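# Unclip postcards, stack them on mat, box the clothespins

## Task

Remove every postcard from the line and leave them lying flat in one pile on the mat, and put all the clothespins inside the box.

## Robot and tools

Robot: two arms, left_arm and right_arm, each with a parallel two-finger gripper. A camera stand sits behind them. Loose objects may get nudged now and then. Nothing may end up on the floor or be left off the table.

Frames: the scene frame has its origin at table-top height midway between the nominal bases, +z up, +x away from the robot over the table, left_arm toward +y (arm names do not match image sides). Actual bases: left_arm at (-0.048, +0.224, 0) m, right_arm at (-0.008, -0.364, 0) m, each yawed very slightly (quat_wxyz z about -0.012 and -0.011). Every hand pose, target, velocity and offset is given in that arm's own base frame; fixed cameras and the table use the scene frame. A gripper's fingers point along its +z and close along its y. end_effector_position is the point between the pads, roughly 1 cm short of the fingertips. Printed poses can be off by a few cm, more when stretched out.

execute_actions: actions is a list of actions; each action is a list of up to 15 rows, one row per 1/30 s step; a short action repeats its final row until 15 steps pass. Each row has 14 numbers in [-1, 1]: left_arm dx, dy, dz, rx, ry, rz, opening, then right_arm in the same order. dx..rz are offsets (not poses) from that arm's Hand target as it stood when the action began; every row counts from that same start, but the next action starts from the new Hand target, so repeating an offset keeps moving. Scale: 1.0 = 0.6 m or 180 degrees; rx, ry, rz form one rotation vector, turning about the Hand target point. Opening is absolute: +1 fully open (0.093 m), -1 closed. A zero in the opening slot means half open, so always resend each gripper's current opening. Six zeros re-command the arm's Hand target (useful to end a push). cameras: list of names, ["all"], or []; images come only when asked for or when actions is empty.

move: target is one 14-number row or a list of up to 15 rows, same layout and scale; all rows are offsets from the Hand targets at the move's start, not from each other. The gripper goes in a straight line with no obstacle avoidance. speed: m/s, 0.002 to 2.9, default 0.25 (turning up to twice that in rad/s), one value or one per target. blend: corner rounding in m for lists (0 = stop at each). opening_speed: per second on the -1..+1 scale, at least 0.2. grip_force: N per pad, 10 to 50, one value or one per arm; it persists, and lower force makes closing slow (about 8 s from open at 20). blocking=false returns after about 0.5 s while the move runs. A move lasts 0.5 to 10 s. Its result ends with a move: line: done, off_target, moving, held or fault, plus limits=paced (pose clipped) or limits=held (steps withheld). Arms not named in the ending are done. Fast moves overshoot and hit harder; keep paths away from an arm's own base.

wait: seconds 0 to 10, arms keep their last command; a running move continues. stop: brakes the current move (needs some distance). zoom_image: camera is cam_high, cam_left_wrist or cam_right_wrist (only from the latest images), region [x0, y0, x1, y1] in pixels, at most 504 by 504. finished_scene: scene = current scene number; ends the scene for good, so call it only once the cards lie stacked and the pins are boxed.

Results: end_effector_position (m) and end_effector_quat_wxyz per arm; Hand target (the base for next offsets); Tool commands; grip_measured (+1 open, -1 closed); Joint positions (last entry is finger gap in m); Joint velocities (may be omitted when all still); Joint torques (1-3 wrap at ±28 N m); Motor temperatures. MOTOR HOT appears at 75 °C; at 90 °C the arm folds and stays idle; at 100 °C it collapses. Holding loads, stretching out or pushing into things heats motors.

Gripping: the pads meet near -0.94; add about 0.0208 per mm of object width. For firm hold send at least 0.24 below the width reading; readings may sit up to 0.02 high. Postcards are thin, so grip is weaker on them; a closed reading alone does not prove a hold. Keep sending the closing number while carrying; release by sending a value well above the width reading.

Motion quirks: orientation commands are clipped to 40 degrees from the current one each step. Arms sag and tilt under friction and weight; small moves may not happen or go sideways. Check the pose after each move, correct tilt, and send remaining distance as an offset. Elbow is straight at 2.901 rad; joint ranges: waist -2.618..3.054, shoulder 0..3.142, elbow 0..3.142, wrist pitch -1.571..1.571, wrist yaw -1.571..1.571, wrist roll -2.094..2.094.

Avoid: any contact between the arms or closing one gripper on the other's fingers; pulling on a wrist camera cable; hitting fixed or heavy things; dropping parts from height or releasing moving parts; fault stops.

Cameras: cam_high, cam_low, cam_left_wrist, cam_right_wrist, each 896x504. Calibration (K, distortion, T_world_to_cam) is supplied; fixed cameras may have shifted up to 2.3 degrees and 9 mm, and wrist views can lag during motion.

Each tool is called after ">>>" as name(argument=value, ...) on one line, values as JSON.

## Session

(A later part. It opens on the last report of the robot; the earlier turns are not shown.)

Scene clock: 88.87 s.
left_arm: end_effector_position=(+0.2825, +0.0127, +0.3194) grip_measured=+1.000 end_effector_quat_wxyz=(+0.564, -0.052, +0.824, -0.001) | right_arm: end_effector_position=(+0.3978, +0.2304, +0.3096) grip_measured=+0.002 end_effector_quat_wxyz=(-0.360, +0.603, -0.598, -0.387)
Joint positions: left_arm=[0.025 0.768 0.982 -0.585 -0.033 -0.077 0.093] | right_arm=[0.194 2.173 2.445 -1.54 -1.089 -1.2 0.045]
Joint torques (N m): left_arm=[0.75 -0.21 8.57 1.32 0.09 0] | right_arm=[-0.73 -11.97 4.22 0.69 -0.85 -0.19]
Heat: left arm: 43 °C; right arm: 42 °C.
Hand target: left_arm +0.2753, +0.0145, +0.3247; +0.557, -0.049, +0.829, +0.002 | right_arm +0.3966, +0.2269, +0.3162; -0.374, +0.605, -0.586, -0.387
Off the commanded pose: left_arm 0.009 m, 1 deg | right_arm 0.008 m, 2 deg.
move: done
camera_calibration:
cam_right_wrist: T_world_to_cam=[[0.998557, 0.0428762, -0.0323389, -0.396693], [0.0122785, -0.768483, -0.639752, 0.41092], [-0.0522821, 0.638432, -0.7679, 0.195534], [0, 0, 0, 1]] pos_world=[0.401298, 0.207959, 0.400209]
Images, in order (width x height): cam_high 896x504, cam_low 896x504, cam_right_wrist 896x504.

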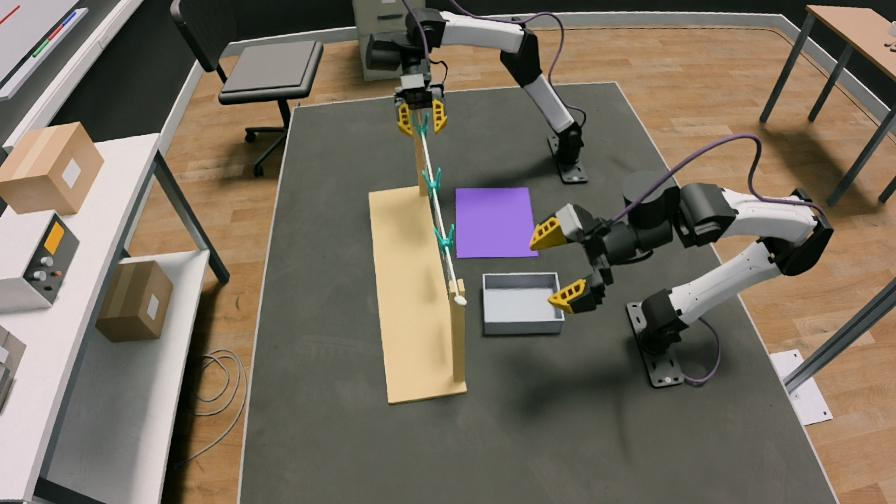

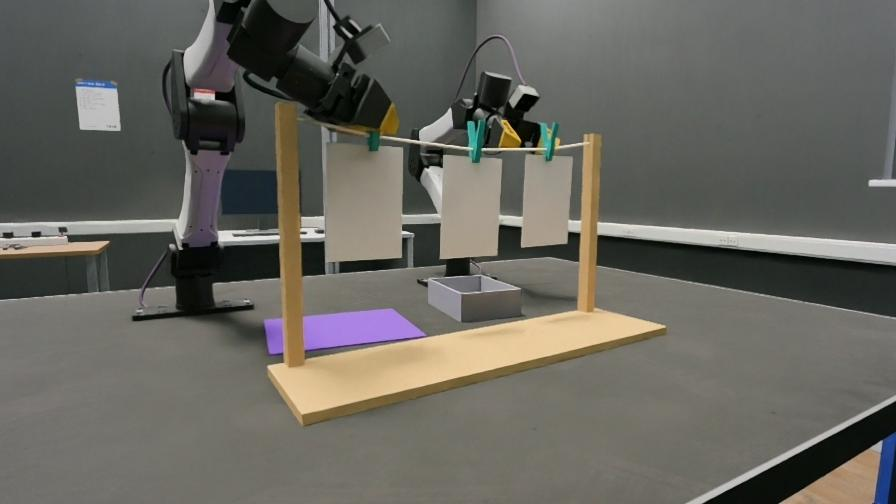

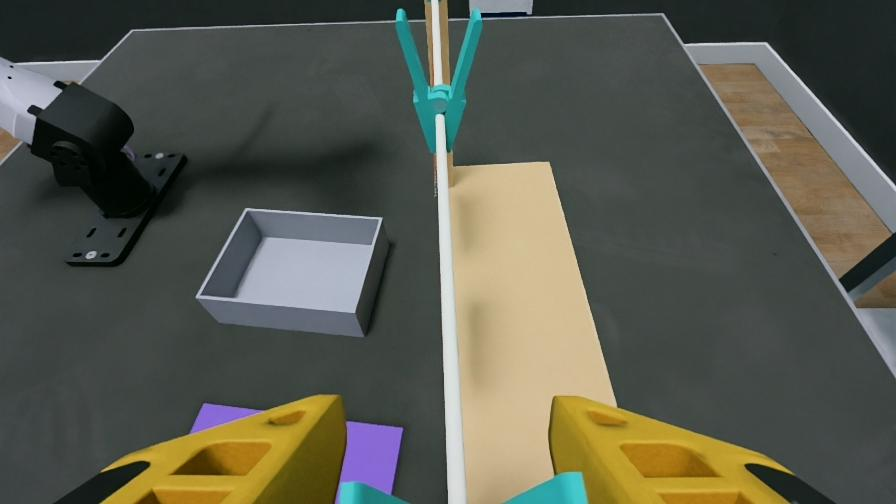

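>>> move(target=[[0,0,0,0,0,0,1,0.0,0.0,0.013,0,0,0,0.0],[0,0,0,0,0,0,1,0.0,0,0.013,0,0,0,-0.32]], grip_force=[50,15], speed=0.08, cameras=["cam_right_wrist","cam_high"])

>>> zoom_image(camera="cam_high", region=[370, 60, 490, 160])

Scene clock: 96.03 s.
left_arm: end_effector_position=(+0.2825, +0.0127, +0.3194) grip_measured=+1.000 end_effector_quat_wxyz=(+0.564, -0.052, +0.824, -0.001) | right_arm: end_effector_position=(+0.3973, +0.2303, +0.3095) grip_measured=-0.315 end_effector_quat_wxyz=(-0.359, +0.603, -0.598, -0.387)
Joint positions: left_arm=[0.025 0.768 0.982 -0.585 -0.033 -0.077 0.093] | right_arm=[0.194 2.173 2.445 -1.543 -1.089 -1.201 0.03]
Joint torques (N m): left_arm=[0.65 -0.27 8.44 1.36 0.09 0.02] | right_arm=[-0.68 -10.71 8.77 0.42 -0.86 -0.05]
Heat: left arm: 44 °C; right arm: 44 °C.
Hand target: left_arm +0.2753, +0.0145, +0.3247; +0.557, -0.049, +0.829, +0.002 | right_arm +0.3966, +0.2269, +0.3240; -0.374, +0.605, -0.586, -0.387
Off the commanded pose: left_arm 0.009 m, 1 deg | right_arm 0.015 m, 2 deg.
joint sent to its limit (right arm) — joint 4 (wrist pitch), lower limit. The joint targets are off in position, not in orientation.
grip_force (N): 50, 15
move: off_target (right_arm); target 2's new opening was sent with right_arm's hand 0.015 m and 2 deg from that target
camera_calibration:
cam_right_wrist: T_world_to_cam=[[0.998473, 0.0435368, -0.0339952, -0.395835], [0.0117541, -0.768811, -0.639368, 0.410908], [-0.0539719, 0.637992, -0.768149, 0.196375], [0, 0, 0, 1]] pos_world=[0.400999, 0.207859, 0.400111]
Images, in order (width x height): cam_high 896x504, cam_right_wrist 896x504.

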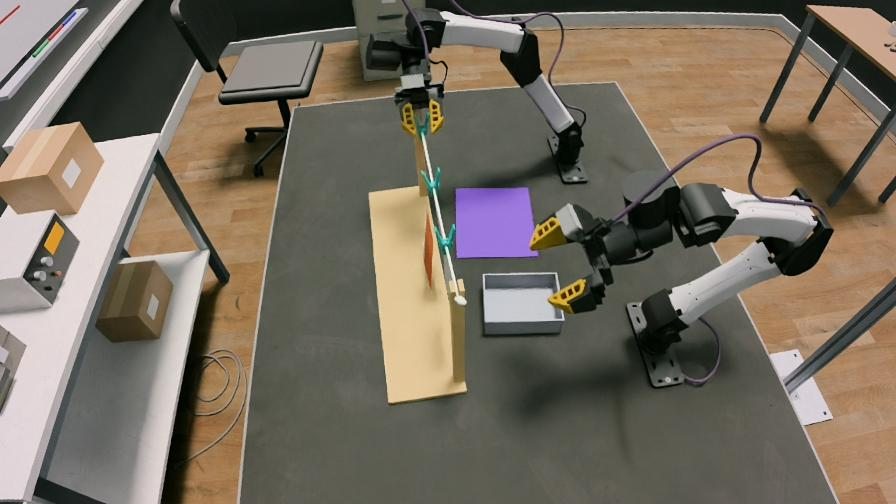

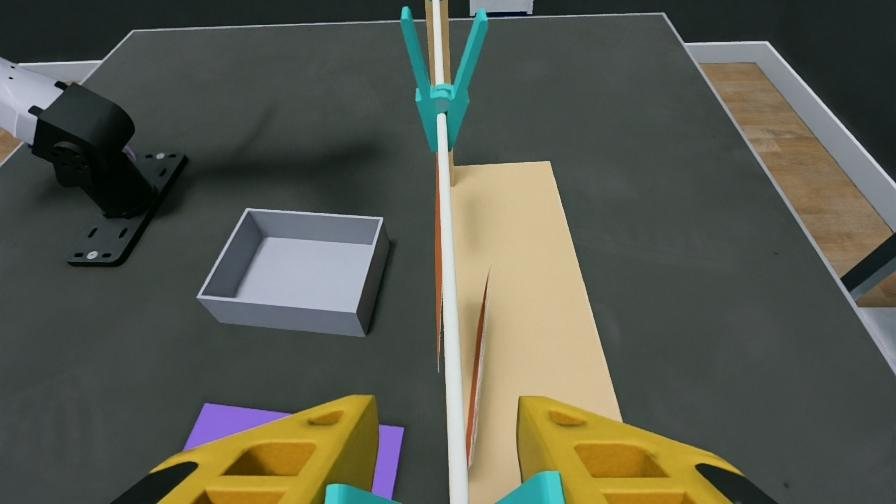

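Scaled by 4.200.

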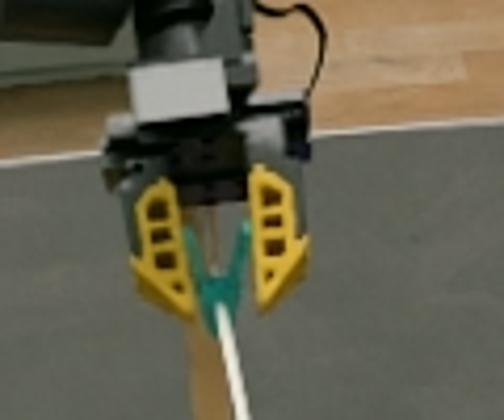

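>>> move(target=[0,0,0,0,0,0,1,0,0,0,0,0,0,-0.42], cameras=["cam_right_wrist","cam_low"])

>>> zoom_image(camera="cam_low", region=[270, 40, 470, 290])

Scene clock: 98.30 s.
left_arm: end_effector_position=(+0.2825, +0.0127, +0.3194) grip_measured=+1.000 end_effector_quat_wxyz=(+0.564, -0.052, +0.824, -0.001) | right_arm: end_effector_position=(+0.3973, +0.2303, +0.3095) grip_measured=-0.392 end_effector_quat_wxyz=(-0.359, +0.603, -0.598, -0.387)
Joint positions: left_arm=[0.025 0.768 0.982 -0.585 -0.033 -0.077 0.093] | right_arm=[0.194 2.173 2.445 -1.543 -1.089 -1.201 0.026]
Joint torques (N m): left_arm=[0.81 -0.24 8.57 1.36 0.1 0] | right_arm=[-0.69 -10.71 8.77 0.41 -0.86 -0.05]
Heat: left arm: 44 °C; right arm: 44 °C.
Hand target: left_arm +0.2753, +0.0145, +0.3247; +0.557, -0.049, +0.829, +0.002 | right_arm +0.3966, +0.2269, +0.3240; -0.374, +0.605, -0.586, -0.387
Off the commanded pose: left_arm 0.009 m, 1 deg | right_arm 0.015 m, 2 deg.
joint sent to its limit (right arm) — joint 4 (wrist pitch), lower limit. The joint targets are off in position, not in orientation.
grip_force (N): 50, 15
move: off_target (right_arm)
camera_calibration:
cam_right_wrist: T_world_to_cam=[[0.998473, 0.0435368, -0.0339952, -0.395835], [0.0117541, -0.768811, -0.639368, 0.410908], [-0.0539719, 0.637992, -0.768149, 0.196375], [0, 0, 0, 1]] pos_world=[0.400999, 0.207859, 0.400111]
Images, in order (width x height): cam_low 896x504, cam_right_wrist 896x504.

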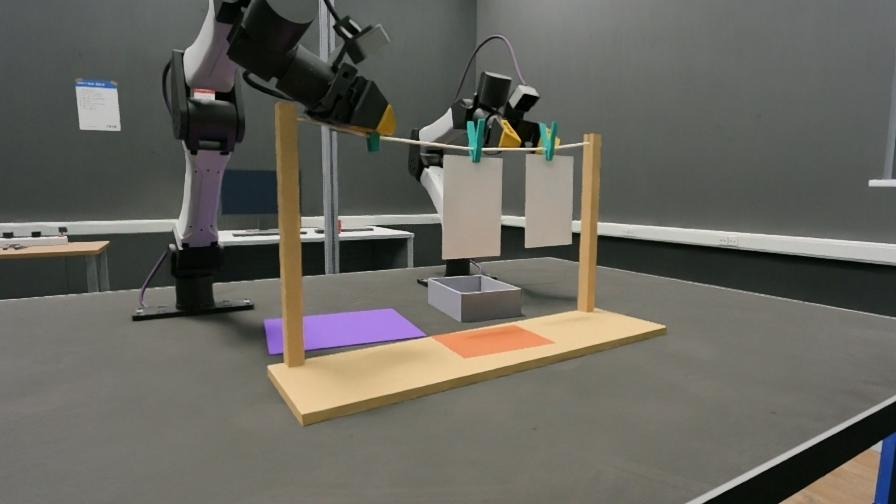

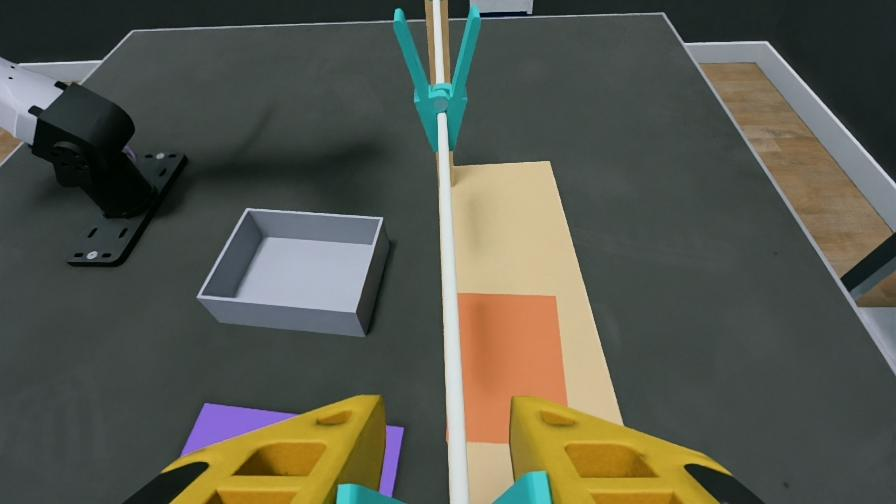

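Scaled by 2.016.

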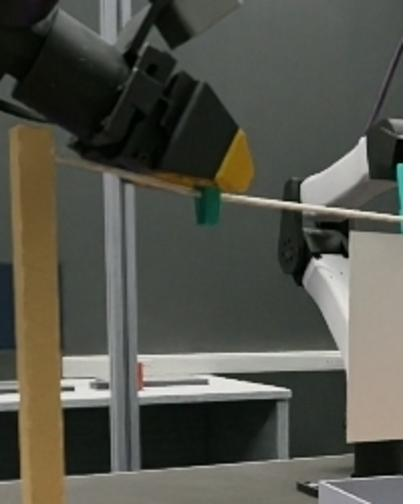

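>>> move(target=[0,0,0,0,0,0,1,0,0,0,0,0,0,-0.75], grip_force=[50,25])

>>> move(target=[0,0,0,0,0,0,1,0.0,-0.03,0.1,0,0,0,-0.75], speed=0.1, cameras=["cam_right_wrist","cam_low","cam_high"])

>>> zoom_image(camera="cam_low", region=[270, 40, 470, 290])

Scene clock: 102.27 s.
left_arm: end_effector_position=(+0.2825, +0.0127, +0.3194) grip_measured=+1.000 end_effector_quat_wxyz=(+0.564, -0.052, +0.824, -0.001) | right_arm: end_effector_position=(+0.3977, +0.2297, +0.3095) grip_measured=-0.542 end_effector_quat_wxyz=(-0.359, +0.602, -0.599, -0.387)
Joint positions: left_arm=[0.025 0.768 0.982 -0.585 -0.033 -0.077 0.093] | right_arm=[0.193 2.173 2.445 -1.543 -1.089 -1.201 0.019]
Joint torques (N m): left_arm=[0.75 -0.25 8.55 1.35 0.11 0.03] | right_arm=[-0.7 -10.73 8.77 0.42 -0.86 -0.06]
Heat: left arm: 44 °C; right arm: 45 °C.
Hand target: left_arm +0.2753, +0.0145, +0.3247; +0.557, -0.049, +0.829, +0.002 | right_arm +0.3966, +0.2269, +0.3240; -0.374, +0.605, -0.586, -0.387
Off the commanded pose: left_arm 0.009 m, 1 deg | right_arm 0.015 m, 2 deg.
joint sent to its limit (right arm) — joint 4 (wrist pitch), lower limit. The joint targets are off in position, not in orientation.
grip_force (N): 50, 25
move: off_target (right_arm)

Scene clock: 103.87 s.
left_arm: end_effector_position=(+0.2825, +0.0127, +0.3194) grip_measured=+1.000 end_effector_quat_wxyz=(+0.564, -0.052, +0.824, -0.001) | right_arm: end_effector_position=(+0.4087, +0.2066, +0.3604) grip_measured=-0.547 end_effector_quat_wxyz=(-0.409, +0.569, -0.615, -0.362)
Joint positions: left_arm=[0.025 0.768 0.982 -0.585 -0.033 -0.077 0.093] | right_arm=[0.135 2.173 2.634 -1.546 -1.097 -1.059 0.019]
Joint torques (N m): left_arm=[0.79 -0.21 8.55 1.35 0.09 -0.04] | right_arm=[-0.55 -11.93 8.01 0.73 -1.13 0.18]
Heat: left arm: 44 °C; right arm: 45 °C.
Hand target: left_arm +0.2753, +0.0145, +0.3247; +0.557, -0.049, +0.829, +0.002 | right_arm +0.3966, +0.2089, +0.3840; -0.374, +0.605, -0.586, -0.387
Off the commanded pose: left_arm 0.009 m, 1 deg | right_arm 0.027 m, 7 deg.
joint sent to its limit (right arm) — joint 4 (wrist pitch), lower limit. The joint targets are off in position and orientation.
grip_force (N): 50, 25
move: off_target (right_arm)
camera_calibration:
cam_right_wrist: T_world_to_cam=[[0.997135, -0.073447, 0.0181192, -0.398574], [-0.0422963, -0.739864, -0.671426, 0.452614], [0.0627199, 0.668736, -0.74085, 0.187304], [0, 0, 0, 1]] pos_world=[0.404828, 0.180342, 0.449883]
Images, in order (width x height): cam_high 896x504, cam_low 896x504, cam_right_wrist 896x504.

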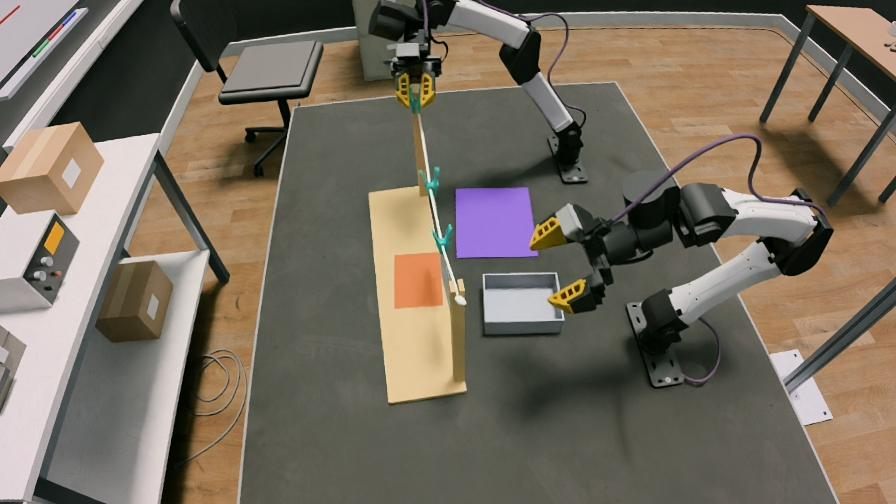

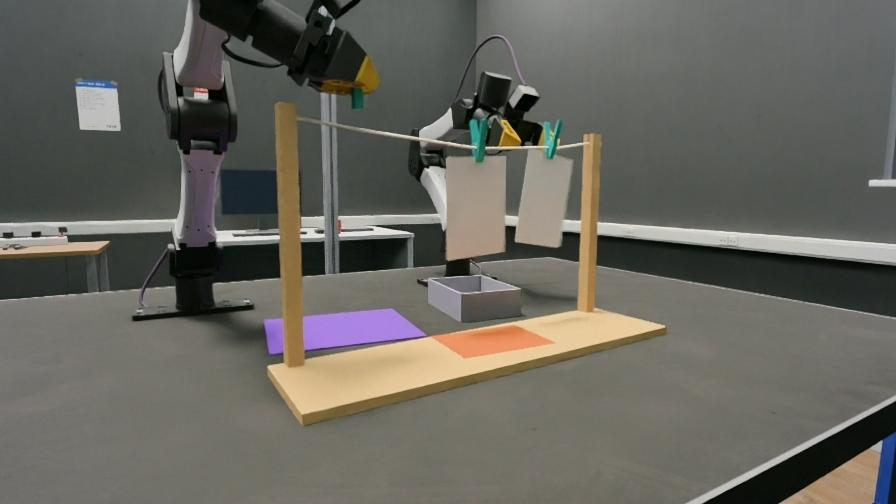

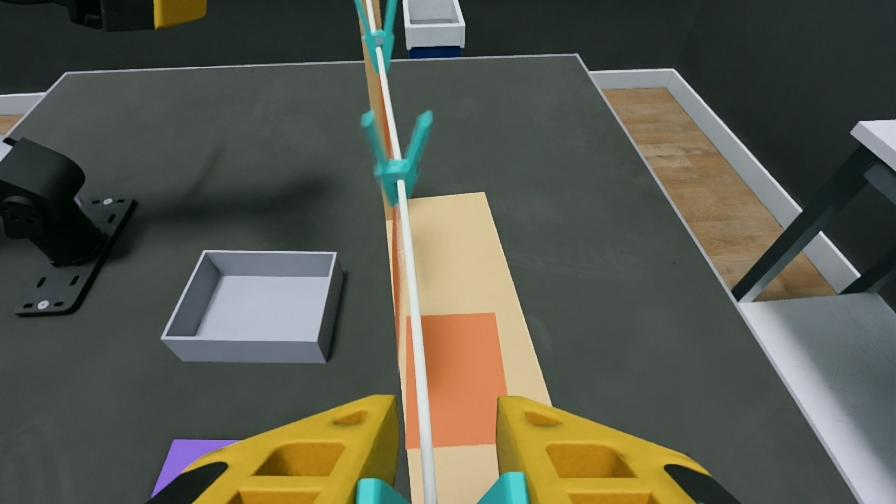

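Scaled by 2.016.

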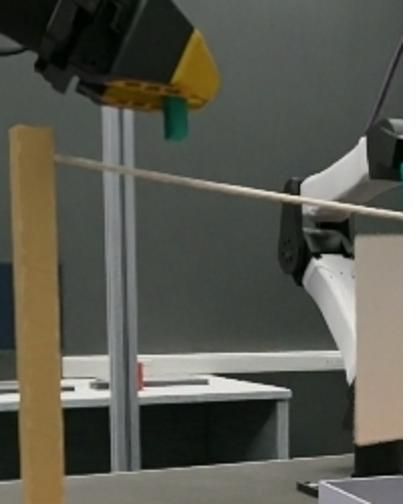

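>>> move(target=[[-0.17,0.22,0,0,0,0,1,-0.194,-0.015,0.027,-0.083,0.017,-0.148,-0.75],[-0.17,0.22,0,0,0,0,1,-0.253,0.418,-0.307,-0.083,0.017,-0.148,-0.75]], blend=[0.03,0], speed=0.35, cameras=["all"])

Scene clock: 111.70 s.
left_arm: end_effector_position=(+0.1705, +0.1538, +0.3107) grip_measured=+1.000 end_effector_quat_wxyz=(+0.544, -0.068, +0.836, +0.004) | right_arm: end_effector_position=(+0.2349, +0.4500, +0.1888) grip_measured=-0.547 end_effector_quat_wxyz=(+0.326, -0.505, +0.769, +0.216)
Joint positions: left_arm=[1.447 1.02 1.223 -1.334 1.102 1.012 0.093] | right_arm=[1.066 1.808 1.517 -0.48 -0.072 -0.066 0.019]
Joint torques (N m): left_arm=[0.06 -0.7 7.91 0.53 0.82 0.07] | right_arm=[0.05 -8.94 6.52 2.45 0.18 0.2]
Heat: left arm: 45 °C; right arm: 45 °C.
Hand target: left_arm +0.1733, +0.1465, +0.3247; +0.557, -0.049, +0.829, +0.002 | right_arm +0.2448, +0.4597, +0.1998; +0.356, -0.487, +0.764, +0.228
Off the commanded pose: left_arm 0.016 m, 3 deg | right_arm 0.018 m, 4 deg.
grip_force (N): 50, 25
move: off_target (left_arm, right_arm)
camera_calibration:
cam_left_wrist: T_world_to_cam=[[0.127957, -0.989686, 0.064404, 0.109883], [-0.751157, -0.13911, -0.6453, 0.38615], [0.647603, 0.0341931, -0.76121, 0.202752], [0, 0, 0, 1]] pos_world=[0.144696, 0.155535, 0.396442]
cam_right_wrist: T_world_to_cam=[[0.924144, -0.381863, -0.0117957, -0.0426985], [-0.358164, -0.85522, -0.374589, 0.580353], [0.132954, 0.350399, -0.927116, 0.0701936], [0, 0, 0, 1]] pos_world=[0.237989, 0.455429, 0.281968]

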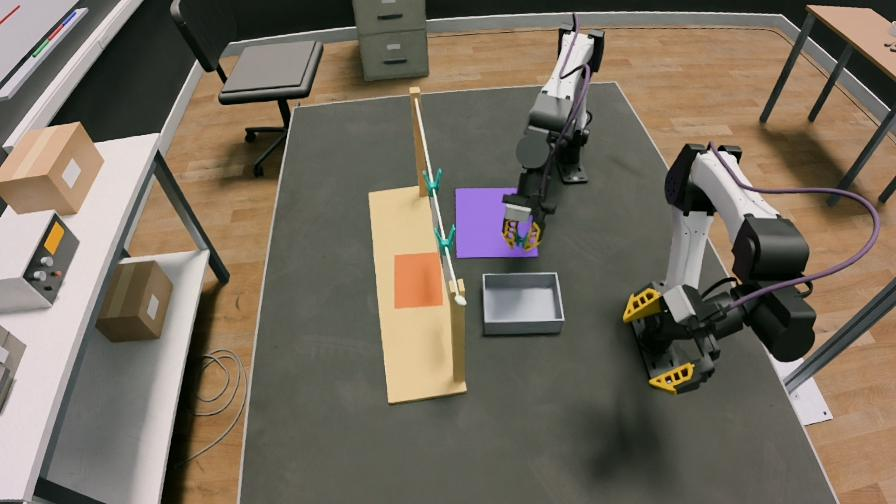

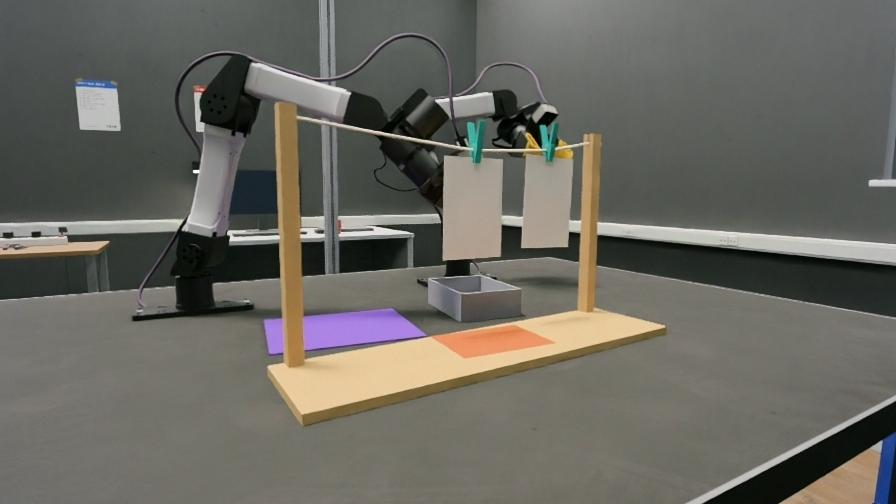

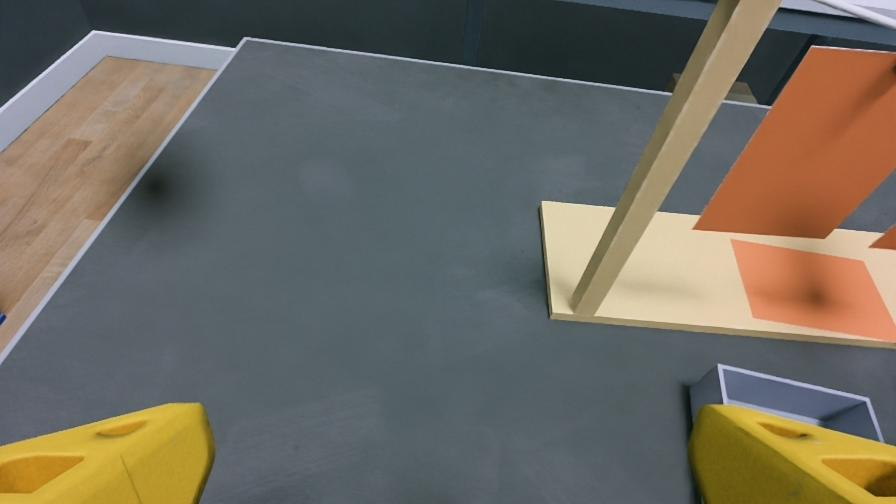

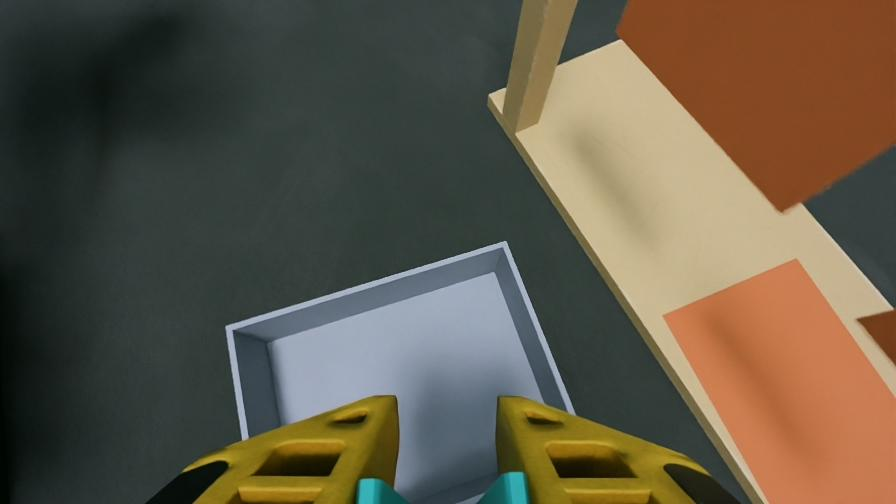

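>>> move(target=[[0,0,0,0,0,0,1,-0.02,0.047,-0.1,0,0,0,-0.75],[0,0,0,0,0,0,1,-0.02,0.047,-0.183,0,0,0,-0.75],[0,0,0,0,0,0,1,-0.02,0.047,-0.183,0,0,0,-0.1]], speed=0.15, blend=[0.02,0,0], opening_speed=0.6, cameras=["cam_high","cam_right_wrist"])

Scene clock: 116.57 s.
left_arm: end_effector_position=(+0.1705, +0.1538, +0.3107) grip_measured=+1.000 end_effector_quat_wxyz=(+0.544, -0.068, +0.836, +0.004) | right_arm: end_effector_position=(+0.2267, +0.4797, +0.0838) grip_measured=-0.102 end_effector_quat_wxyz=(+0.331, -0.504, +0.768, +0.215)
Joint positions: left_arm=[1.447 1.02 1.223 -1.334 1.102 1.012 0.093] | right_arm=[1.121 1.981 1.311 -0.089 -0.026 -0.029 0.04]
Joint torques (N m): left_arm=[-0.12 -0.8 7.86 0.56 0.79 0.11] | right_arm=[0.01 -9.77 5.5 2.46 0.2 0.2]
Heat: left arm: 45 °C; right arm: 45 °C.
Hand target: left_arm +0.1733, +0.1465, +0.3247; +0.557, -0.049, +0.829, +0.002 | right_arm +0.2328, +0.4879, +0.0900; +0.356, -0.487, +0.764, +0.228
Off the commanded pose: left_arm 0.016 m, 3 deg | right_arm 0.012 m, 4 deg.
grip_force (N): 50, 25
move: off_target (left_arm, right_arm); target 3's new opening was sent with right_arm's hand 0.013 m and 4 deg from that target
camera_calibration:
cam_right_wrist: T_world_to_cam=[[0.922889, -0.385024, -0.00567561, -0.023717], [-0.35755, -0.851377, -0.383817, 0.562231], [0.142946, 0.35625, -0.923392, -0.0417908], [0, 0, 0, 1]] pos_world=[0.228888, 0.484427, 0.17707]
Images, in order (width x height): cam_high 896x504, cam_right_wrist 896x504.

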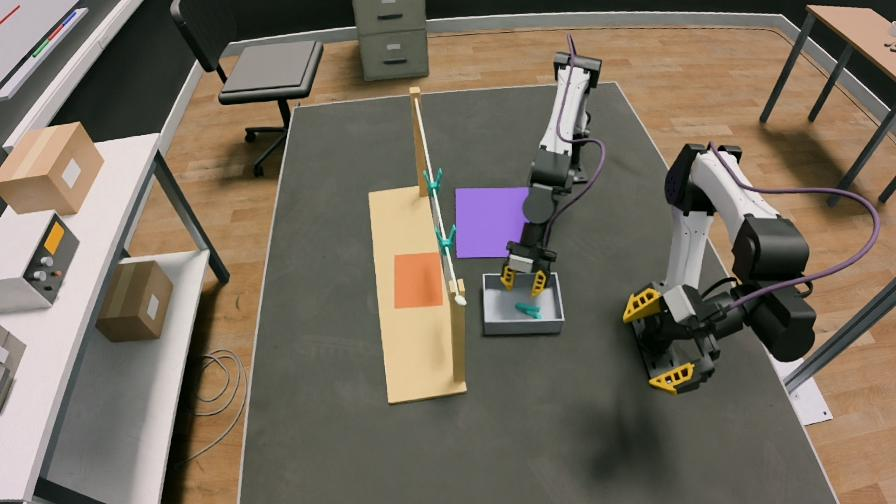

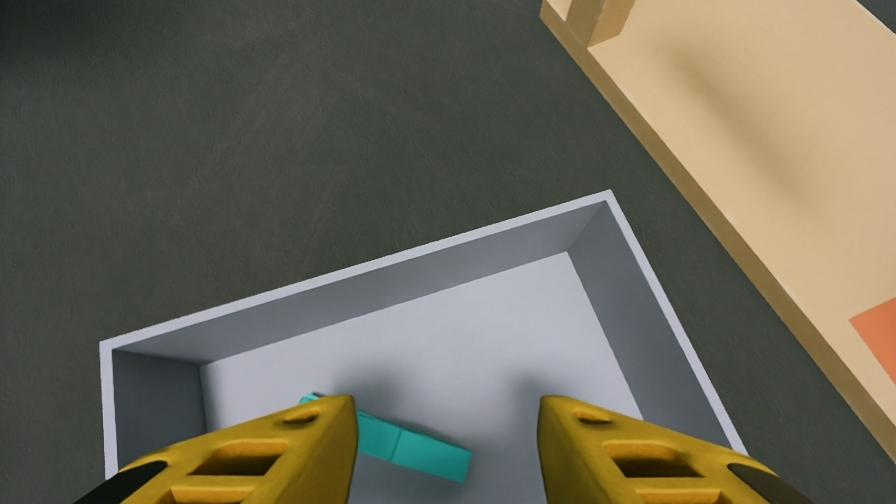

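>>> move(target=[[0,0,0,0,0,0,1,0,-0.083,0.417,0,0,0,-0.1],[0,0,0,0,0,0,1,0.265,-0.205,0.52,0.083,-0.017,0.148,0.2]], blend=[0.03,0], cameras=["cam_high","cam_right_wrist","cam_low"])

Scene clock: 128.93 s.
left_arm: end_effector_position=(+0.1705, +0.1538, +0.3107) grip_measured=+1.000 end_effector_quat_wxyz=(+0.544, -0.068, +0.836, +0.004) | right_arm: end_effector_position=(+0.3999, +0.3655, +0.3962) grip_measured=+0.198 end_effector_quat_wxyz=(-0.436, +0.554, -0.595, -0.386)
Joint positions: left_arm=[1.447 1.02 1.223 -1.334 1.102 1.012 0.093] | right_arm=[0.493 2.288 2.824 -1.086 -0.905 -0.474 0.055]
Joint torques (N m): left_arm=[0.05 -0.69 7.76 0.54 0.84 0.11] | right_arm=[0.29 -10.24 8.4 1.2 -0.73 -0.16]
Heat: left arm: 45 °C; right arm: 44 °C.
Hand target: left_arm +0.1733, +0.1465, +0.3247; +0.557, -0.049, +0.829, +0.002 | right_arm +0.3918, +0.3649, +0.4020; -0.374, +0.605, -0.586, -0.387
Off the commanded pose: left_arm 0.016 m, 3 deg | right_arm 0.010 m, 9 deg.
elbow stopped short (right arm): the move would have taken joint 3 (elbow) straighter than the controller allows.
grip_force (N): 50, 25
move: off_target (left_arm, right_arm); target 2's new opening was sent with right_arm's hand 0.010 m and 9 deg from that target
camera_calibration:
cam_right_wrist: T_world_to_cam=[[0.997269, -0.0704661, 0.0221289, -0.381457], [-0.0317484, -0.679503, -0.732985, 0.592041], [0.0666873, 0.730281, -0.679885, 0.0599031], [0, 0, 0, 1]] pos_world=[0.395217, 0.331668, 0.483125]
Images, in order (width x height): cam_high 896x504, cam_low 896x504, cam_right_wrist 896x504.

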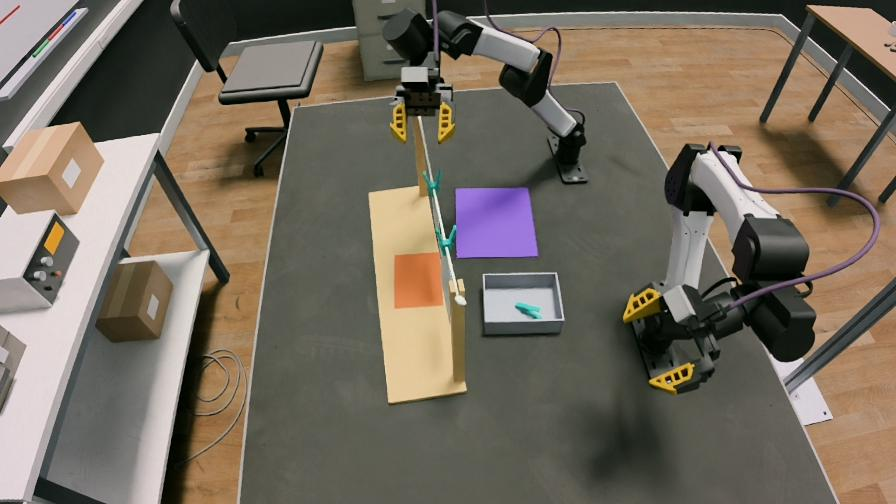

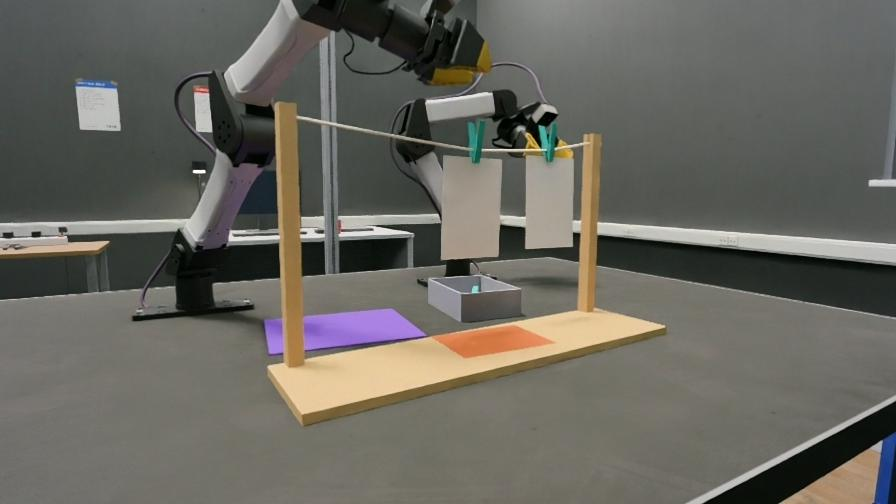

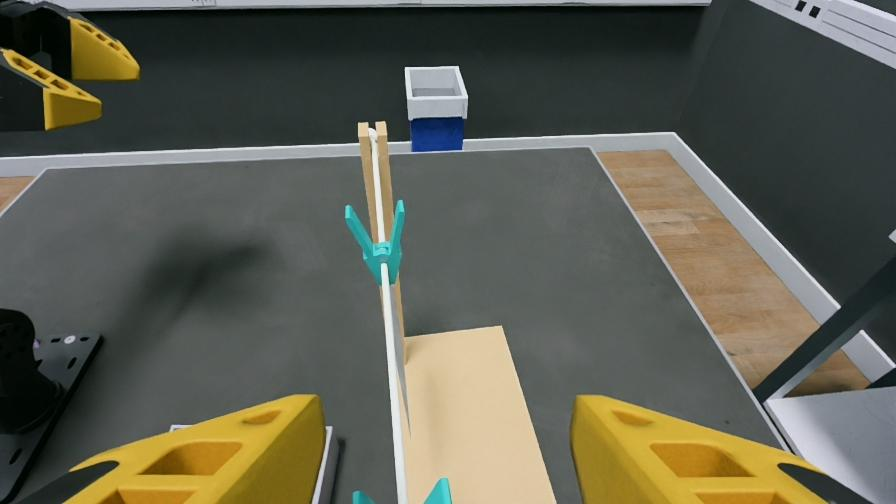

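>>> move(target=[[0,0,0,0,0,0,1,-0.01,0.03,-0.06,0,0,0,0.1],[0,0,0,0,0,0,1,-0.01,0.036,-0.13,0,0,0,0.1]], speed=0.12, cameras=["cam_high","cam_right_wrist","cam_low"])

>>> zoom_image(camera="cam_high", region=[380, 110, 500, 210])

Scene clock: 133.40 s.
left_arm: end_effector_position=(+0.1705, +0.1538, +0.3107) grip_measured=+1.000 end_effector_quat_wxyz=(+0.544, -0.068, +0.836, +0.004) | right_arm: end_effector_position=(+0.3920, +0.3872, +0.2845) grip_measured=+0.102 end_effector_quat_wxyz=(-0.320, +0.592, -0.625, -0.396)
Joint positions: left_arm=[1.447 1.02 1.223 -1.334 1.102 1.012 0.093] | right_arm=[0.536 2.314 2.548 -1.125 -0.905 -0.64 0.05]
Joint torques (N m): left_arm=[-0.08 -0.65 7.88 0.52 0.79 0.12] | right_arm=[0.38 -18.67 4.66 1.9 -0.55 -0.14]
Heat: left arm: 45 °C; right arm: 45 °C.
Hand target: left_arm +0.1733, +0.1465, +0.3247; +0.557, -0.049, +0.829, +0.002 | right_arm +0.3858, +0.3865, +0.3240; -0.374, +0.605, -0.586, -0.387
Off the commanded pose: left_arm 0.016 m, 3 deg | right_arm 0.040 m, 8 deg.
grip_force (N): 50, 25
move: off_target (left_arm, right_arm)
camera_calibration:
cam_right_wrist: T_world_to_cam=[[0.992183, 0.0314551, -0.120762, -0.366404], [-0.0477144, -0.798559, -0.600022, 0.539223], [-0.11531, 0.601094, -0.790816, 0.121478], [0, 0, 0, 1]] pos_world=[0.403276, 0.369107, 0.375365]
Images, in order (width x height): cam_high 896x504, cam_low 896x504, cam_right_wrist 896x504.

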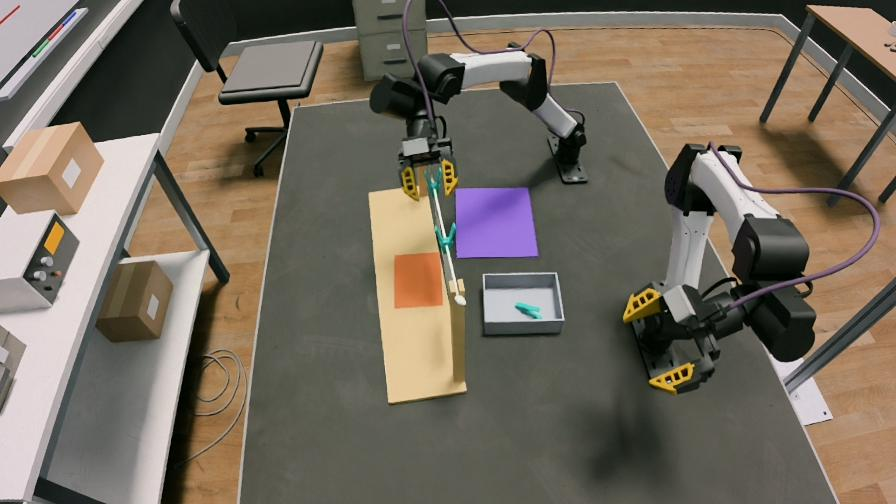

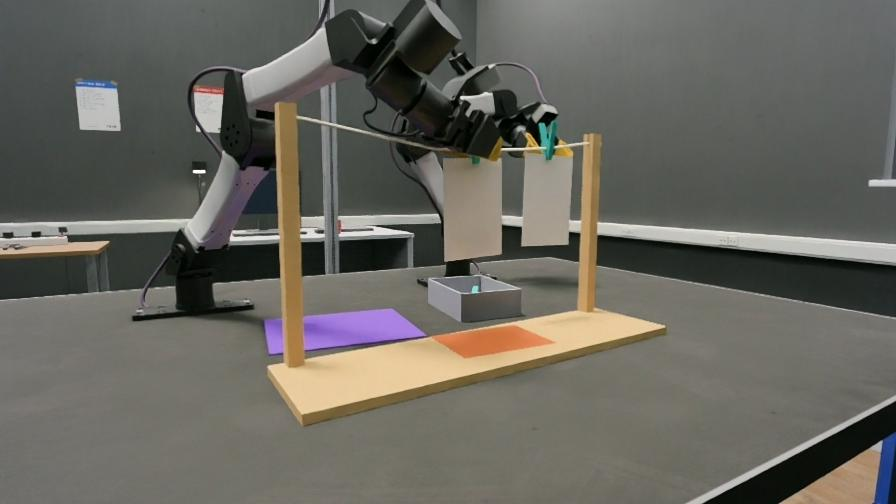

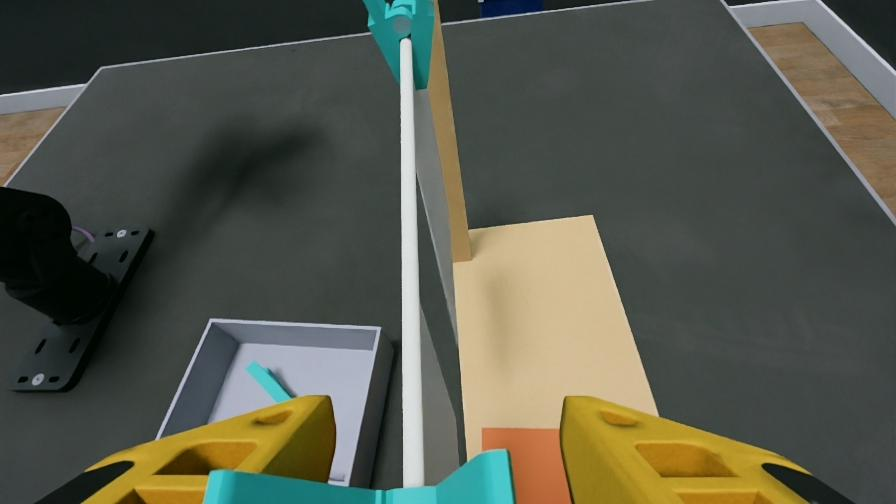

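Scaled by 4.200.

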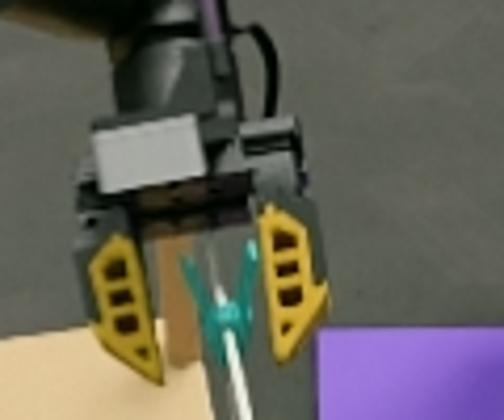

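>>> move(target=[0,0,0,0,0,0,1,-0.012,-0.01,0.05,0,0,0.02,0.1], speed=0.08, cameras=["cam_high","cam_right_wrist","cam_low"])

>>> zoom_image(camera="cam_high", region=[380, 110, 500, 210])

Scene clock: 159.37 s.
left_arm: end_effector_position=(+0.1705, +0.1538, +0.3107) grip_measured=+1.000 end_effector_quat_wxyz=(+0.544, -0.068, +0.836, +0.004) | right_arm: end_effector_position=(+0.3823, +0.3838, +0.3474) grip_measured=+0.102 end_effector_quat_wxyz=(-0.381, +0.607, -0.580, -0.388)
Joint positions: left_arm=[1.447 1.02 1.223 -1.334 1.102 1.012 0.093] | right_arm=[0.536 2.343 2.81 -1.213 -0.925 -0.65 0.05]
Joint torques (N m): left_arm=[-0.18 -0.68 7.87 0.57 0.8 0.11] | right_arm=[-0.59 -10.59 8.55 1.05 -0.85 -0.08]
Motor temperatures (°C): left_arm=[29 31 46 34 28 25 28] | right_arm=[29 65 37 42 26 27 28]
Heat: left arm: 46 °C; right arm: 65 °C.
Hand target: left_arm +0.1733, +0.1465, +0.3247; +0.557, -0.049, +0.829, +0.002 | right_arm +0.3786, +0.3805, +0.3540; -0.362, +0.624, -0.567, -0.399
Off the commanded pose: left_arm 0.016 m, 3 deg | right_arm 0.008 m, 4 deg.
grip_force (N): 50, 25
move: off_target (left_arm, right_arm)
camera_calibration:
cam_right_wrist: T_world_to_cam=[[0.998458, 0.0545813, 0.0101157, -0.405828], [0.0473791, -0.742973, -0.667642, 0.539687], [-0.0289251, 0.667092, -0.744414, 0.0977484], [0, 0, 0, 1]] pos_world=[0.38246, 0.357917, 0.437188]
Images, in order (width x height): cam_high 896x504, cam_low 896x504, cam_right_wrist 896x504.

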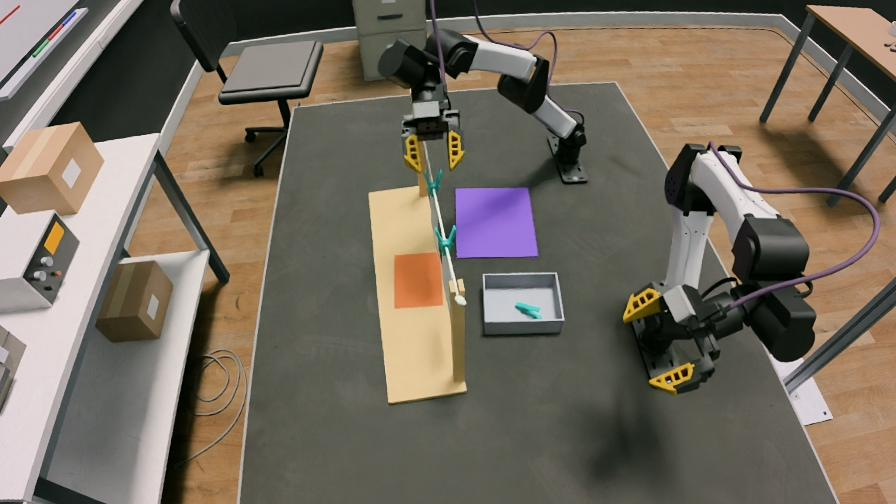

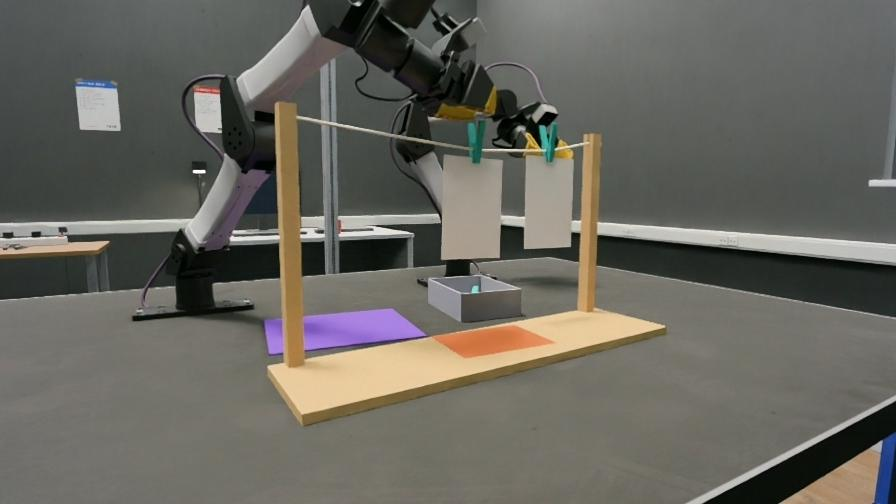

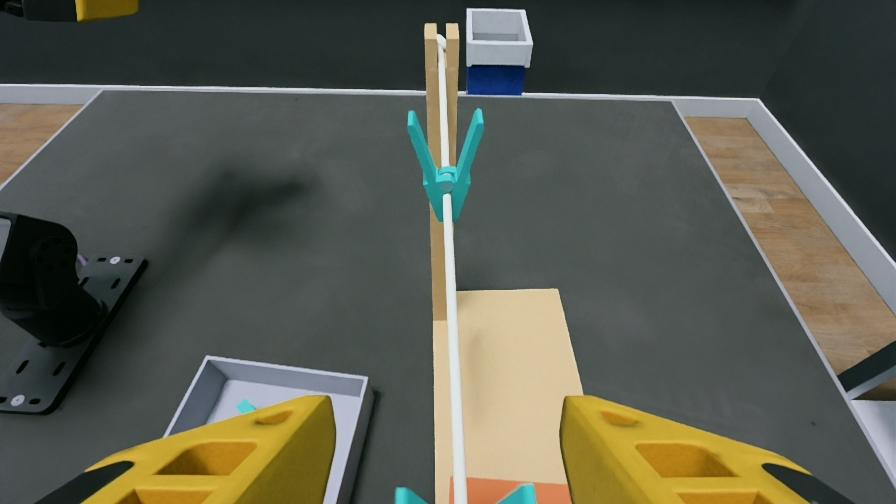

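Scaled by 4.200.

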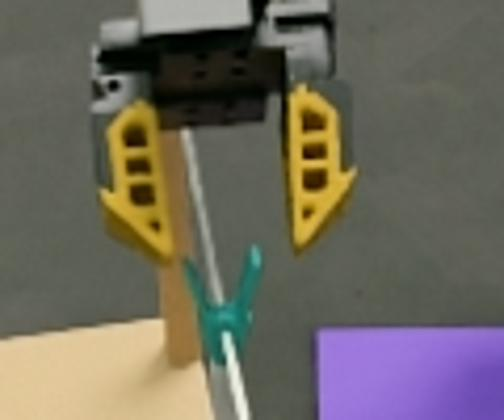

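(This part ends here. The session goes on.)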